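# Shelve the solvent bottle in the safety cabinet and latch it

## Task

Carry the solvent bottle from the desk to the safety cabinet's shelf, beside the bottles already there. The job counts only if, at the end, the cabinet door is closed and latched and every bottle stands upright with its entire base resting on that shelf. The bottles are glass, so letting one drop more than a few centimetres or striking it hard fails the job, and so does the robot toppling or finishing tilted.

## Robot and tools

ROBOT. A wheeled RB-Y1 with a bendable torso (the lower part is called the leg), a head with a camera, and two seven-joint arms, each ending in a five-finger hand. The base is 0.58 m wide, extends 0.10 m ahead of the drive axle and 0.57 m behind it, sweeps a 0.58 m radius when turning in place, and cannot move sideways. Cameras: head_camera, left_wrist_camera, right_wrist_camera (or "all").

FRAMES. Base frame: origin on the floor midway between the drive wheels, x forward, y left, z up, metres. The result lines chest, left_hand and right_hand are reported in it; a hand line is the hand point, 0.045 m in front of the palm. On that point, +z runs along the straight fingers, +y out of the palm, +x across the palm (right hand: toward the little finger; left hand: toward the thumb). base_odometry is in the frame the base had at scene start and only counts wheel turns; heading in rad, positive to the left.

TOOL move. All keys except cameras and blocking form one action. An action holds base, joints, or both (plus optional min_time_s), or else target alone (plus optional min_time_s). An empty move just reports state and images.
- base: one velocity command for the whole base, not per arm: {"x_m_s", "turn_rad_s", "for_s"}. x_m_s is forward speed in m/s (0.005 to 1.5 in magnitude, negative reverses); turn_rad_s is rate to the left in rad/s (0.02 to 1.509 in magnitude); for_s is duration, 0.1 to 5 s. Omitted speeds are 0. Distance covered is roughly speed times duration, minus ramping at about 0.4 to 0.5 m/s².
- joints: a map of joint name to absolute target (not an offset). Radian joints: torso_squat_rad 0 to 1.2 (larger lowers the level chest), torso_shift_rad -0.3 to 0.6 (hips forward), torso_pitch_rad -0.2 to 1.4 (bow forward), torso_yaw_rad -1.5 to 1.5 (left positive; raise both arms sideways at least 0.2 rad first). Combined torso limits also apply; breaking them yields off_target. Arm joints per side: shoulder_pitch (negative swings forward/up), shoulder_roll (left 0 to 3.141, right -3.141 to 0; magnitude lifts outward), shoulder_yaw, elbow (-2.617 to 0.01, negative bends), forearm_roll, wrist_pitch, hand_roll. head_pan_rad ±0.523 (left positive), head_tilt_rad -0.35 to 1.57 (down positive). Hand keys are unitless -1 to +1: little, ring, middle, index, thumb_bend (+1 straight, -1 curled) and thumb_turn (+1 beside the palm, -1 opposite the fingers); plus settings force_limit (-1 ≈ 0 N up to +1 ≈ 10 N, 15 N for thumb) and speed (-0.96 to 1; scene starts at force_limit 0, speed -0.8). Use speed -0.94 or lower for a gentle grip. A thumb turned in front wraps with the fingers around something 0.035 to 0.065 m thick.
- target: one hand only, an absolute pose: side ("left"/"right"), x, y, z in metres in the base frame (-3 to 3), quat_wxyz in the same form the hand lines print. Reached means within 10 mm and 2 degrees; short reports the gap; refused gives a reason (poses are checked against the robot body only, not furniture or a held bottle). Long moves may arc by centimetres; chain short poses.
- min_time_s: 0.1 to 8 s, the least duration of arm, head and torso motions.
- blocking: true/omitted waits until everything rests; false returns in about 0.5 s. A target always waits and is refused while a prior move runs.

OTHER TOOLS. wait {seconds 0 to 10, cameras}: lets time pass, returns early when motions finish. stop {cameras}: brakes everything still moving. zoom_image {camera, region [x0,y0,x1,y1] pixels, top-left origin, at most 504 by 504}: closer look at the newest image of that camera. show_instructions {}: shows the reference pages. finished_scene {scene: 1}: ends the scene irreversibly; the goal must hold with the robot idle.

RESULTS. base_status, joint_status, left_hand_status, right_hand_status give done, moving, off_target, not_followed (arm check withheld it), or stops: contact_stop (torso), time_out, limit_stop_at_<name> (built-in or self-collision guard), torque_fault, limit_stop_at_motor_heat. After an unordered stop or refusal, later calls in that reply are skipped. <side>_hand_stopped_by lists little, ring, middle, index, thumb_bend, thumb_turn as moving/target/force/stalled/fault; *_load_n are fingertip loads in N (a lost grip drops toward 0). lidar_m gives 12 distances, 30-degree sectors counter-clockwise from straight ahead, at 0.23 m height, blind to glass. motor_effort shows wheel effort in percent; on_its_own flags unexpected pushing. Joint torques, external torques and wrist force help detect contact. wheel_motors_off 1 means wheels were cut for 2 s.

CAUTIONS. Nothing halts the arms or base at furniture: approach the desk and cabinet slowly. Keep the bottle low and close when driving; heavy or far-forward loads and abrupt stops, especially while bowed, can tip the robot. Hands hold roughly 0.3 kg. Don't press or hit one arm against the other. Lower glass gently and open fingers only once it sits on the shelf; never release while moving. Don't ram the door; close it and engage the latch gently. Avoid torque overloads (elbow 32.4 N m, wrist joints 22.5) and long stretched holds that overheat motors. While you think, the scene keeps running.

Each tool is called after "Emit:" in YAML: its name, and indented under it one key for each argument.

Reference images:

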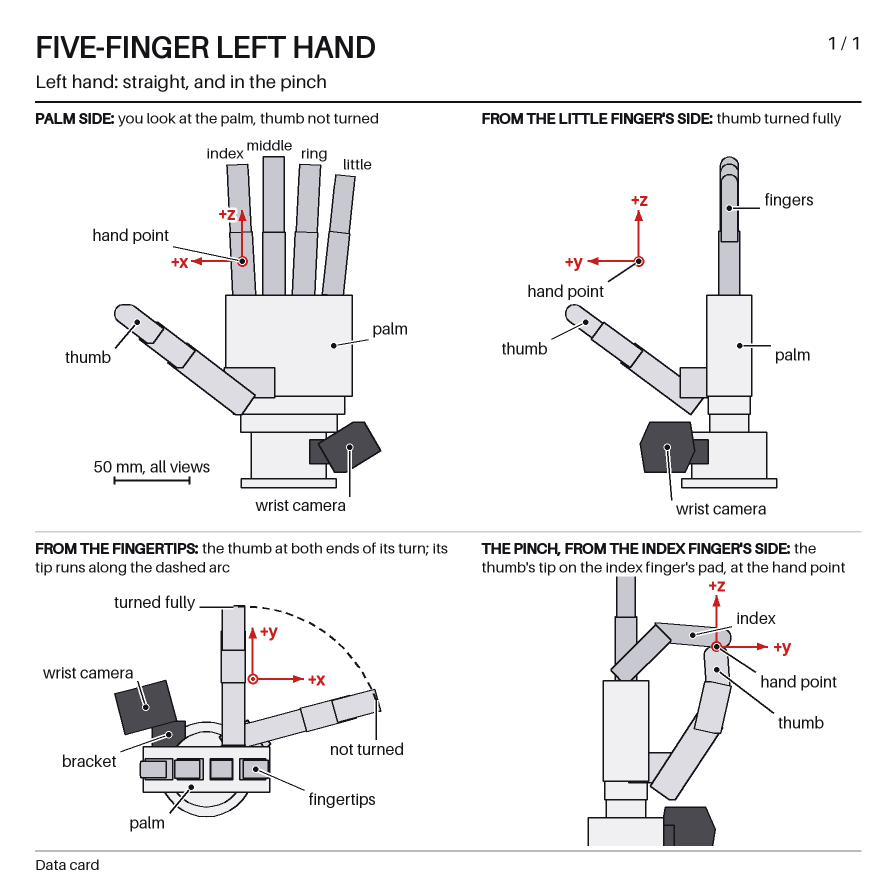

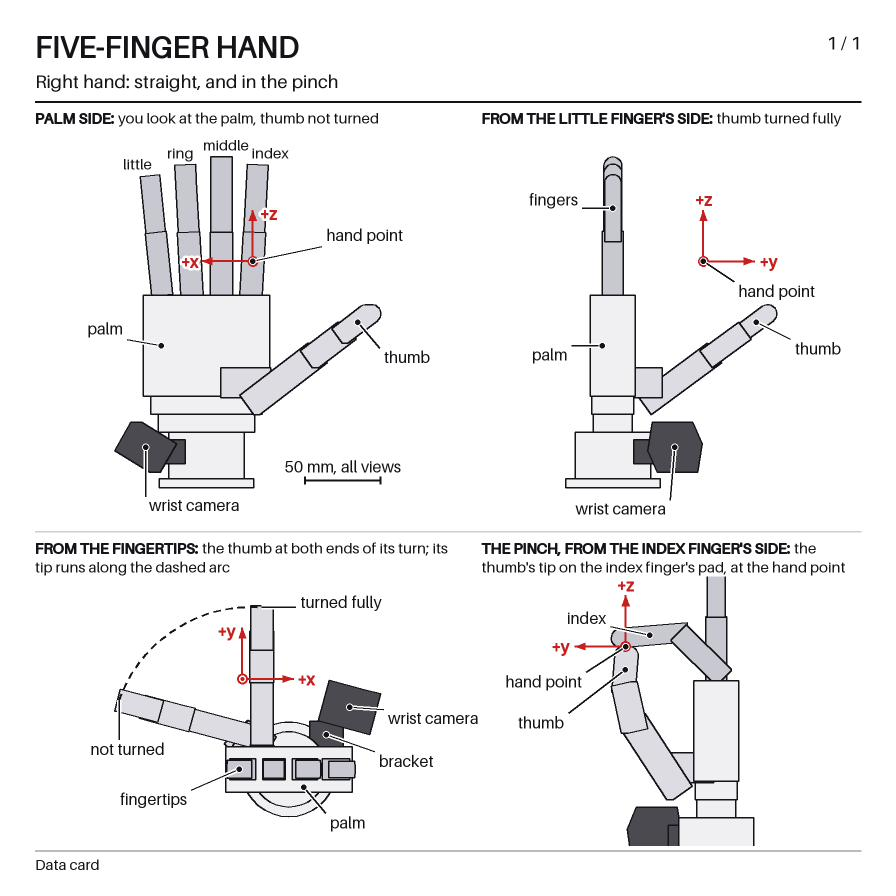

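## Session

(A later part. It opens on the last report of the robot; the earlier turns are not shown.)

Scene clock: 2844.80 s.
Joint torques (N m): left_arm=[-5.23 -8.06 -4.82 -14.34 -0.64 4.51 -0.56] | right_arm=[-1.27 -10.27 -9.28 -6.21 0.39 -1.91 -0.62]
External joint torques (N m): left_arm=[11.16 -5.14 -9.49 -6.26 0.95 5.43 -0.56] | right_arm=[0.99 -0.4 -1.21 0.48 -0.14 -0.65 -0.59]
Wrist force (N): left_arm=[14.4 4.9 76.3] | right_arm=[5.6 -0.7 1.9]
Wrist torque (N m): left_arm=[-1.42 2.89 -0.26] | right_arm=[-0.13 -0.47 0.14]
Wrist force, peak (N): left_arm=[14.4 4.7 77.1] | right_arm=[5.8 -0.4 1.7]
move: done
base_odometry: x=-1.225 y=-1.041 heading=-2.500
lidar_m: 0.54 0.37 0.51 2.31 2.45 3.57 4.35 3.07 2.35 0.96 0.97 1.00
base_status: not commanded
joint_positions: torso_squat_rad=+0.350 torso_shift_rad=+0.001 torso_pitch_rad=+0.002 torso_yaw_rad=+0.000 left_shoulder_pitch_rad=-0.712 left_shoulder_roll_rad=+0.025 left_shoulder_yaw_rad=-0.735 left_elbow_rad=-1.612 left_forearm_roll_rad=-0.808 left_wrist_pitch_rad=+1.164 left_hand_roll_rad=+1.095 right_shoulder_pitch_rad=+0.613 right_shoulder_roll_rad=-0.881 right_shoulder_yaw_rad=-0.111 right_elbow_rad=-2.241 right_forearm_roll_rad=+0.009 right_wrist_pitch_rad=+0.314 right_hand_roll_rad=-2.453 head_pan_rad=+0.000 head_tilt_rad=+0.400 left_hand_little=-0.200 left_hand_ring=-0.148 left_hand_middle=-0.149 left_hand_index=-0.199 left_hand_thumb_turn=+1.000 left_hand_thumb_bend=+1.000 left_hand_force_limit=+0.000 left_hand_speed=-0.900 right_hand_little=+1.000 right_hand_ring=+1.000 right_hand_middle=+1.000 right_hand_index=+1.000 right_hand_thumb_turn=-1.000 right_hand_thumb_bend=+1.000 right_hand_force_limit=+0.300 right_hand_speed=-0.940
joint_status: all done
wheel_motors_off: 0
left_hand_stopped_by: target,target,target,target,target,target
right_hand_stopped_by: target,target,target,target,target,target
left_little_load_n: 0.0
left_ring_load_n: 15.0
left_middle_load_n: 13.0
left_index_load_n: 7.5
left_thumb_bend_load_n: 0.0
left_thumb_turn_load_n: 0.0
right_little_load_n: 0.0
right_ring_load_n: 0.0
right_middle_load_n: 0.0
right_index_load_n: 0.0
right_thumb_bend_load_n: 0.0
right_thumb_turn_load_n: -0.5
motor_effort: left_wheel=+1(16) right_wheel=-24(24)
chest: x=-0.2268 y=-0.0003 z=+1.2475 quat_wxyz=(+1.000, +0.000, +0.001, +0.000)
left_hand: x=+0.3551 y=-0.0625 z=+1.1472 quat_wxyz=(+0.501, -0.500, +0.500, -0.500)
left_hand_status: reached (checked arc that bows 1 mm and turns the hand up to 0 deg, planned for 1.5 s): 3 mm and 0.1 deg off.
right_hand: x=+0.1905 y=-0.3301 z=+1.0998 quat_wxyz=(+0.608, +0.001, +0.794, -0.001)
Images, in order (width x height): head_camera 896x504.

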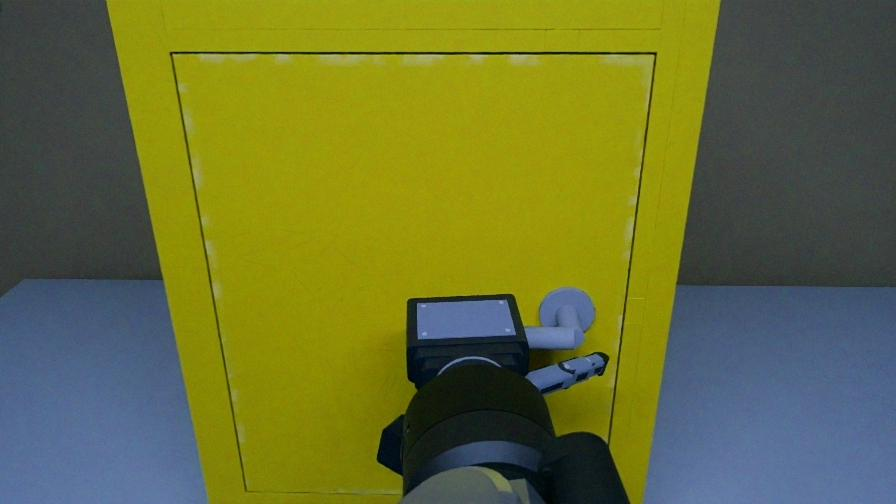

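Emit:
move:
  target: {"side":"left","x":0.3645,"y":-0.063,"z":1.15,"quat_wxyz":[0.5,-0.5,0.5,-0.5]}
  min_time_s: 1.5

Emit:
move:
  target: {"side":"left","x":0.3645,"y":-0.063,"z":1.185,"quat_wxyz":[0.5,-0.5,0.5,-0.5]}
  min_time_s: 2

Emit:
move:
  target: {"side":"left","x":0.3645,"y":-0.063,"z":1.225,"quat_wxyz":[0.5,-0.5,0.5,-0.5]}
  min_time_s: 2
  cameras: ["left_wrist_camera","head_camera"]

Scene clock: 2855.57 s.
Joint torques (N m): left_arm=[-18.41 -3.34 5.67 -7.09 -1.08 -1.07 0.27] | right_arm=[-1.77 -10.72 -9.41 -6.35 0.39 -1.78 -0.6]
External joint torques (N m): left_arm=[-1.61 -0.75 0.94 0.98 0.5 -0.16 0.27] | right_arm=[0.51 -0.84 -1.34 0.35 -0.14 -0.51 -0.57]
Wrist force (N): left_arm=[-2.6 9.0 5.1] | right_arm=[5.0 -1.1 1.7]
Wrist torque (N m): left_arm=[0.56 1.01 -0.74] | right_arm=[-0.17 -0.36 0.09]
Wrist force, peak (N): left_arm=[14.0 4.6 76.8] | right_arm=[5.5 -1.2 1.7]
move: done
base_odometry: x=-1.225 y=-1.041 heading=-2.500
lidar_m: 0.54 0.36 0.51 2.31 2.44 3.57 4.34 3.07 2.36 0.95 0.98 0.99
base_status: not commanded
joint_positions: torso_squat_rad=+0.350 torso_shift_rad=+0.000 torso_pitch_rad=+0.000 torso_yaw_rad=+0.000 left_shoulder_pitch_rad=-0.737 left_shoulder_roll_rad=+0.024 left_shoulder_yaw_rad=-0.717 left_elbow_rad=-1.580 left_forearm_roll_rad=-0.793 left_wrist_pitch_rad=+1.146 left_hand_roll_rad=+1.099 right_shoulder_pitch_rad=+0.613 right_shoulder_roll_rad=-0.881 right_shoulder_yaw_rad=-0.111 right_elbow_rad=-2.241 right_forearm_roll_rad=+0.009 right_wrist_pitch_rad=+0.314 right_hand_roll_rad=-2.453 head_pan_rad=+0.000 head_tilt_rad=+0.400 left_hand_little=-0.200 left_hand_ring=-0.150 left_hand_middle=-0.150 left_hand_index=-0.200 left_hand_thumb_turn=+1.000 left_hand_thumb_bend=+1.000 left_hand_force_limit=+0.000 left_hand_speed=-0.900 right_hand_little=+1.000 right_hand_ring=+1.000 right_hand_middle=+1.000 right_hand_index=+1.000 right_hand_thumb_turn=-1.000 right_hand_thumb_bend=+1.000 right_hand_force_limit=+0.300 right_hand_speed=-0.940
joint_status: all done
wheel_motors_off: 0
left_hand_stopped_by: target,target,target,target,target,target
right_hand_stopped_by: target,target,target,target,target,target
left_little_load_n: 0.0
left_ring_load_n: 0.0
left_middle_load_n: 0.0
left_index_load_n: 0.0
left_thumb_bend_load_n: 0.0
left_thumb_turn_load_n: 0.0
right_little_load_n: 0.0
right_ring_load_n: 0.0
right_middle_load_n: 0.0
right_index_load_n: 0.0
right_thumb_bend_load_n: 0.0
right_thumb_turn_load_n: -0.5
motor_effort: left_wheel=+8(8) right_wheel=-17(25)
chest: x=-0.2278 y=-0.0003 z=+1.2475 quat_wxyz=(+1.000, +0.000, +0.000, +0.000)
left_hand: x=+0.3629 y=-0.0626 z=+1.1506 quat_wxyz=(+0.500, -0.500, +0.500, -0.500)
left_hand_status: reached (checked arc that bows 1 mm and turns the hand up to 0 deg, planned for 1.5 s): 2 mm and 0.1 deg off.
right_hand: x=+0.1897 y=-0.3301 z=+1.1003 quat_wxyz=(+0.608, +0.001, +0.794, -0.001)
pictures: none

Scene clock: 2857.90 s.
Joint torques (N m): left_arm=[-18.5 -3.04 6.11 -8.78 -1.05 -0.89 -0.04] | right_arm=[-1.11 -10.33 -9.35 -6.42 0.61 -1.83 -0.55]
External joint torques (N m): left_arm=[-1.33 -1.06 1.32 -1.03 0.48 0.18 -0.04] | right_arm=[1.17 -0.45 -1.28 0.27 0.08 -0.57 -0.53]
Wrist force (N): left_arm=[-2.9 8.9 5.5] | right_arm=[5.1 -1.0 1.3]
Wrist torque (N m): left_arm=[0.50 1.08 -0.87] | right_arm=[-0.14 -0.34 0.09]
Wrist force, peak (N): left_arm=[-2.6 9.3 5.7] | right_arm=[5.5 -1.1 1.8]
move: done
base_odometry: x=-1.225 y=-1.041 heading=-2.500
lidar_m: 0.52 0.37 0.51 2.31 2.46 3.57 4.35 3.07 2.36 0.95 0.98 1.00
base_status: not commanded
joint_positions: torso_squat_rad=+0.350 torso_shift_rad=+0.000 torso_pitch_rad=+0.000 torso_yaw_rad=+0.000 left_shoulder_pitch_rad=-0.798 left_shoulder_roll_rad=+0.016 left_shoulder_yaw_rad=-0.667 left_elbow_rad=-1.620 left_forearm_roll_rad=-0.725 left_wrist_pitch_rad=+1.191 left_hand_roll_rad=+1.007 right_shoulder_pitch_rad=+0.613 right_shoulder_roll_rad=-0.881 right_shoulder_yaw_rad=-0.111 right_elbow_rad=-2.241 right_forearm_roll_rad=+0.009 right_wrist_pitch_rad=+0.314 right_hand_roll_rad=-2.453 head_pan_rad=+0.000 head_tilt_rad=+0.400 left_hand_little=-0.200 left_hand_ring=-0.150 left_hand_middle=-0.150 left_hand_index=-0.200 left_hand_thumb_turn=+1.000 left_hand_thumb_bend=+1.000 left_hand_force_limit=+0.000 left_hand_speed=-0.900 right_hand_little=+1.000 right_hand_ring=+1.000 right_hand_middle=+1.000 right_hand_index=+1.000 right_hand_thumb_turn=-1.000 right_hand_thumb_bend=+1.000 right_hand_force_limit=+0.300 right_hand_speed=-0.940
joint_status: all done
wheel_motors_off: 0
left_hand_stopped_by: target,target,target,target,target,target
right_hand_stopped_by: target,target,target,target,target,target
left_little_load_n: 0.0
left_ring_load_n: 0.0
left_middle_load_n: 0.0
left_index_load_n: 0.0
left_thumb_bend_load_n: 0.0
left_thumb_turn_load_n: -0.5
right_little_load_n: 0.0
right_ring_load_n: 0.0
right_middle_load_n: 0.0
right_index_load_n: 0.5
right_thumb_bend_load_n: 0.0
right_thumb_turn_load_n: 0.0
motor_effort: left_wheel=+6(9) right_wheel=-17(17)
chest: x=-0.2278 y=-0.0003 z=+1.2475 quat_wxyz=(+1.000, +0.000, +0.000, +0.000)
left_hand: x=+0.3645 y=-0.0629 z=+1.1846 quat_wxyz=(+0.500, -0.500, +0.500, -0.500)
left_hand_status: reached (checked arc that bows 1 mm and turns the hand up to 0 deg, planned for 2.0 s): 0 mm and 0.0 deg off.
right_hand: x=+0.1897 y=-0.3301 z=+1.1003 quat_wxyz=(+0.608, +0.001, +0.794, -0.001)
pictures: none

Scene clock: 2860.23 s.
Joint torques (N m): left_arm=[-19.01 -2.01 6.25 -8.36 -0.91 -1.03 -0.03] | right_arm=[-1.59 -9.96 -9.43 -6.16 0.44 -1.82 -0.44]
External joint torques (N m): left_arm=[-1.47 -0.84 1.44 -1.06 0.55 0.2 -0.04] | right_arm=[0.7 -0.08 -1.36 0.53 -0.09 -0.55 -0.42]
Wrist force (N): left_arm=[-2.6 9.1 5.6] | right_arm=[5.2 -0.7 1.7]
Wrist torque (N m): left_arm=[0.53 1.02 -0.88] | right_arm=[-0.13 -0.42 0.12]
Wrist force, peak (N): left_arm=[-2.3 9.1 5.9] | right_arm=[5.5 -1.0 1.6]
move: done
base_odometry: x=-1.225 y=-1.041 heading=-2.500
lidar_m: 0.54 0.37 0.51 2.31 2.45 3.56 4.34 3.08 2.36 0.95 0.98 1.01
base_status: not commanded
joint_positions: torso_squat_rad=+0.350 torso_shift_rad=+0.000 torso_pitch_rad=+0.000 torso_yaw_rad=+0.000 left_shoulder_pitch_rad=-0.876 left_shoulder_roll_rad=+0.004 left_shoulder_yaw_rad=-0.605 left_elbow_rad=-1.655 left_forearm_roll_rad=-0.656 left_wrist_pitch_rad=+1.249 left_hand_roll_rad=+0.911 right_shoulder_pitch_rad=+0.613 right_shoulder_roll_rad=-0.881 right_shoulder_yaw_rad=-0.111 right_elbow_rad=-2.241 right_forearm_roll_rad=+0.009 right_wrist_pitch_rad=+0.314 right_hand_roll_rad=-2.453 head_pan_rad=+0.000 head_tilt_rad=+0.400 left_hand_little=-0.200 left_hand_ring=-0.150 left_hand_middle=-0.150 left_hand_index=-0.200 left_hand_thumb_turn=+1.000 left_hand_thumb_bend=+1.000 left_hand_force_limit=+0.000 left_hand_speed=-0.900 right_hand_little=+1.000 right_hand_ring=+1.000 right_hand_middle=+1.000 right_hand_index=+1.000 right_hand_thumb_turn=-1.000 right_hand_thumb_bend=+1.000 right_hand_force_limit=+0.300 right_hand_speed=-0.940
joint_status: all done
wheel_motors_off: 0
left_hand_stopped_by: target,target,target,target,target,target
right_hand_stopped_by: target,target,target,target,target,target
left_little_load_n: 0.0
left_ring_load_n: 0.0
left_middle_load_n: 0.0
left_index_load_n: 0.0
left_thumb_bend_load_n: 0.0
left_thumb_turn_load_n: 0.0
right_little_load_n: 0.0
right_ring_load_n: 0.0
right_middle_load_n: 0.0
right_index_load_n: 0.0
right_thumb_bend_load_n: 0.0
right_thumb_turn_load_n: -0.5
motor_effort: left_wheel=+7(9) right_wheel=-17(18)
chest: x=-0.2278 y=-0.0003 z=+1.2475 quat_wxyz=(+1.000, +0.000, +0.000, +0.000)
left_hand: x=+0.3645 y=-0.0629 z=+1.2246 quat_wxyz=(+0.500, -0.500, +0.500, -0.500)
left_hand_status: reached (checked arc that bows 1 mm and turns the hand up to 0 deg, planned for 2.0 s): 0 mm and 0.0 deg off.
right_hand: x=+0.1897 y=-0.3301 z=+1.1003 quat_wxyz=(+0.608, +0.001, +0.794, -0.001)
pictures: head_camera, left_wrist_camera
Images, in order (width x height): head_camera 896x504, left_wrist_camera 504x504.

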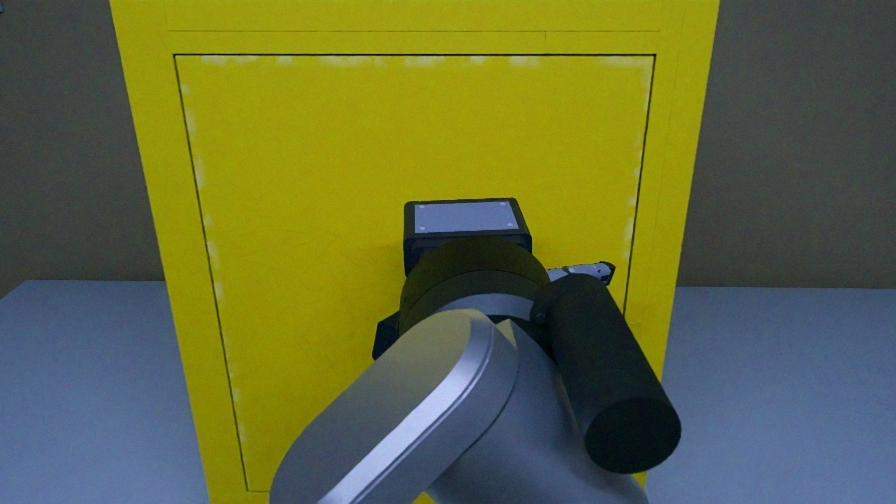

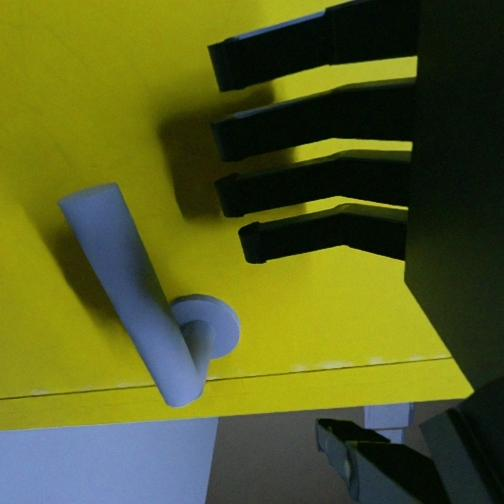

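Clear of the lever. Retreat the hand and back away a bit.

Emit:
move:
  target: {"side":"left","x":0.25,"y":0.05,"z":1.25,"quat_wxyz":[0.5,-0.5,0.5,-0.5]}
  min_time_s: 2.5

Emit:
move:
  base: {"x_m_s":-0.1,"for_s":3}
  cameras: ["all"]

Scene clock: 2867.63 s.
Joint torques (N m): left_arm=[-11.06 0.1 5.21 -5.98 -0.56 -1.61 0.17] | right_arm=[-0.95 -10.52 -9.72 -6.12 0.51 -1.91 -0.59]
External joint torques (N m): left_arm=[1.67 0.74 1.29 -0.89 0.55 0.05 0.17] | right_arm=[1.33 -0.64 -1.65 0.57 -0.02 -0.65 -0.56]
Wrist force (N): left_arm=[-2.5 9.3 5.4] | right_arm=[5.2 -0.5 1.3]
Wrist torque (N m): left_arm=[0.56 0.99 -0.87] | right_arm=[-0.08 -0.35 0.10]
Wrist force, peak (N): left_arm=[-2.5 9.2 6.2] | right_arm=[5.7 -1.2 1.6]
move: done
base_odometry: x=-1.225 y=-1.041 heading=-2.500
lidar_m: 0.53 0.37 0.51 2.31 2.44 3.57 4.34 3.08 2.36 0.95 0.98 0.99
base_status: not commanded
joint_positions: torso_squat_rad=+0.350 torso_shift_rad=+0.000 torso_pitch_rad=+0.000 torso_yaw_rad=+0.000 left_shoulder_pitch_rad=-0.574 left_shoulder_roll_rad=+0.194 left_shoulder_yaw_rad=-0.581 left_elbow_rad=-2.427 left_forearm_roll_rad=-0.560 left_wrist_pitch_rad=+1.545 left_hand_roll_rad=+0.591 right_shoulder_pitch_rad=+0.613 right_shoulder_roll_rad=-0.881 right_shoulder_yaw_rad=-0.111 right_elbow_rad=-2.241 right_forearm_roll_rad=+0.009 right_wrist_pitch_rad=+0.314 right_hand_roll_rad=-2.453 head_pan_rad=+0.000 head_tilt_rad=+0.400 left_hand_little=-0.200 left_hand_ring=-0.150 left_hand_middle=-0.150 left_hand_index=-0.200 left_hand_thumb_turn=+1.000 left_hand_thumb_bend=+1.000 left_hand_force_limit=+0.000 left_hand_speed=-0.900 right_hand_little=+1.000 right_hand_ring=+1.000 right_hand_middle=+1.000 right_hand_index=+1.000 right_hand_thumb_turn=-1.000 right_hand_thumb_bend=+1.000 right_hand_force_limit=+0.300 right_hand_speed=-0.940
joint_status: all done
wheel_motors_off: 0
left_hand_stopped_by: target,target,target,target,target,target
right_hand_stopped_by: target,target,target,target,target,target
left_little_load_n: 0.0
left_ring_load_n: 0.0
left_middle_load_n: 0.0
left_index_load_n: 0.0
left_thumb_bend_load_n: 0.0
left_thumb_turn_load_n: 0.0
right_little_load_n: 0.0
right_ring_load_n: 0.0
right_middle_load_n: 0.0
right_index_load_n: 0.0
right_thumb_bend_load_n: 0.0
right_thumb_turn_load_n: -0.5
motor_effort: left_wheel=+7(9) right_wheel=-17(17)
chest: x=-0.2278 y=-0.0003 z=+1.2475 quat_wxyz=(+1.000, +0.000, +0.000, +0.000)
left_hand: x=+0.2500 y=+0.0498 z=+1.2500 quat_wxyz=(+0.500, -0.500, +0.500, -0.500)
left_hand_status: reached (checked arc that bows 32 mm and turns the hand up to 5 deg, planned for 2.5 s): 0 mm and 0.0 deg off.
right_hand: x=+0.1897 y=-0.3301 z=+1.1003 quat_wxyz=(+0.608, +0.001, +0.794, -0.001)
pictures: none

Scene clock: 2871.33 s.
Joint torques (N m): left_arm=[-10.97 -0.02 4.97 -5.74 -0.74 -1.52 0.2] | right_arm=[-1.75 -10.15 -9.1 -6.3 0.31 -1.8 -0.41]
External joint torques (N m): left_arm=[1.76 0.62 1.04 -0.65 0.38 0.14 0.2] | right_arm=[0.55 -0.27 -1.03 0.39 -0.22 -0.54 -0.38]
Wrist force (N): left_arm=[-2.4 9.1 5.3] | right_arm=[4.8 -0.5 1.7]
Wrist torque (N m): left_arm=[0.53 0.98 -0.89] | right_arm=[-0.09 -0.33 0.08]
Wrist force, peak (N): left_arm=[-2.5 9.4 6.0] | right_arm=[5.7 -1.3 1.3]
move: done
base_odometry: x=-0.984 y=-0.861 heading=-2.501
lidar_m: 0.67 0.67 0.97 2.33 2.47 3.59 4.04 3.05 2.35 2.28 1.07 1.31
base_status: done (sent for 3 of 3 s)
joint_positions: torso_squat_rad=+0.350 torso_shift_rad=+0.000 torso_pitch_rad=+0.000 torso_yaw_rad=+0.000 left_shoulder_pitch_rad=-0.574 left_shoulder_roll_rad=+0.194 left_shoulder_yaw_rad=-0.581 left_elbow_rad=-2.427 left_forearm_roll_rad=-0.560 left_wrist_pitch_rad=+1.545 left_hand_roll_rad=+0.591 right_shoulder_pitch_rad=+0.613 right_shoulder_roll_rad=-0.881 right_shoulder_yaw_rad=-0.111 right_elbow_rad=-2.241 right_forearm_roll_rad=+0.009 right_wrist_pitch_rad=+0.314 right_hand_roll_rad=-2.453 head_pan_rad=+0.000 head_tilt_rad=+0.400 left_hand_little=-0.200 left_hand_ring=-0.150 left_hand_middle=-0.150 left_hand_index=-0.200 left_hand_thumb_turn=+1.000 left_hand_thumb_bend=+1.000 left_hand_force_limit=+0.000 left_hand_speed=-0.900 right_hand_little=+1.000 right_hand_ring=+1.000 right_hand_middle=+1.000 right_hand_index=+1.000 right_hand_thumb_turn=-1.000 right_hand_thumb_bend=+1.000 right_hand_force_limit=+0.300 right_hand_speed=-0.940
joint_status: not commanded
wheel_motors_off: 0
left_hand_stopped_by: target,target,target,target,target,target
right_hand_stopped_by: target,target,target,target,target,target
left_little_load_n: 0.0
left_ring_load_n: 0.0
left_middle_load_n: 0.0
left_index_load_n: 0.0
left_thumb_bend_load_n: 0.0
left_thumb_turn_load_n: -0.5
right_little_load_n: 0.0
right_ring_load_n: 0.0
right_middle_load_n: 0.0
right_index_load_n: 0.0
right_thumb_bend_load_n: 0.0
right_thumb_turn_load_n: -0.5
motor_effort: left_wheel=-6(21) right_wheel=+8(40)
chest: x=-0.2281 y=-0.0003 z=+1.2475 quat_wxyz=(+1.000, +0.000, +0.000, +0.000)
left_hand: x=+0.2496 y=+0.0499 z=+1.2503 quat_wxyz=(+0.500, -0.500, +0.500, -0.500)
right_hand: x=+0.1894 y=-0.3301 z=+1.1005 quat_wxyz=(+0.609, +0.001, +0.794, -0.001)
pictures: head_camera, left_wrist_camera, right_wrist_camera
Images, in order (width x height): head_camera 896x504, left_wrist_camera 504x504, right_wrist_camera 504x504.

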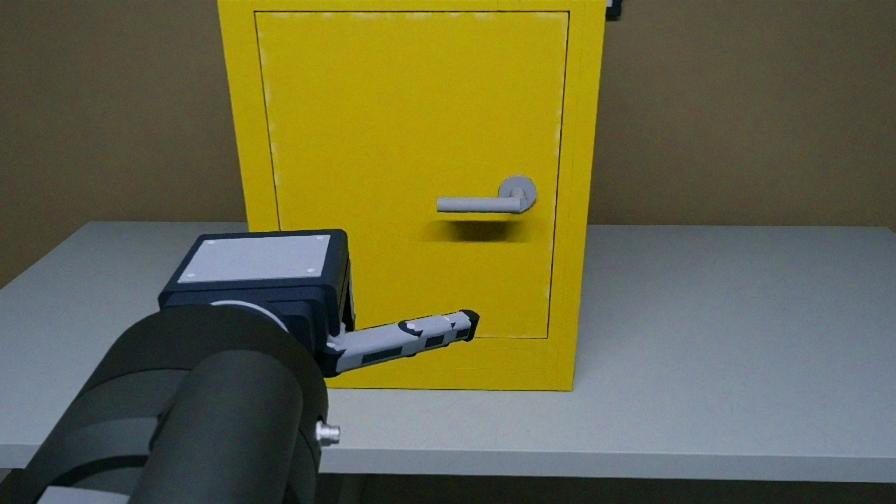

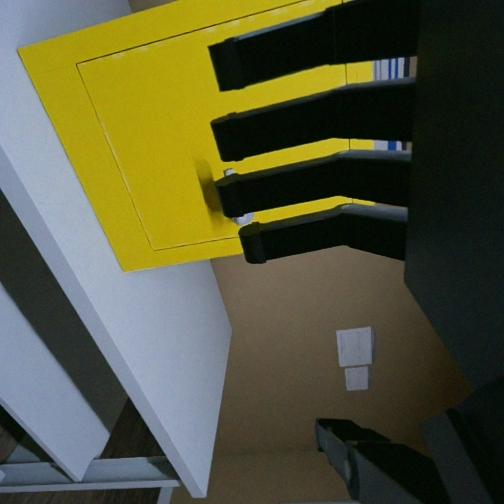

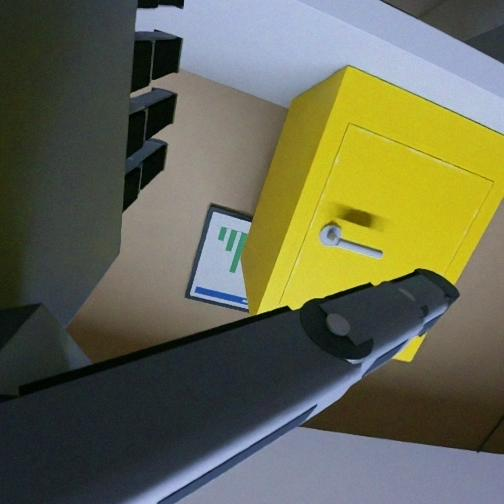

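Emit:
finished_scene:
  scene: 1

The scene is finished: the task was done.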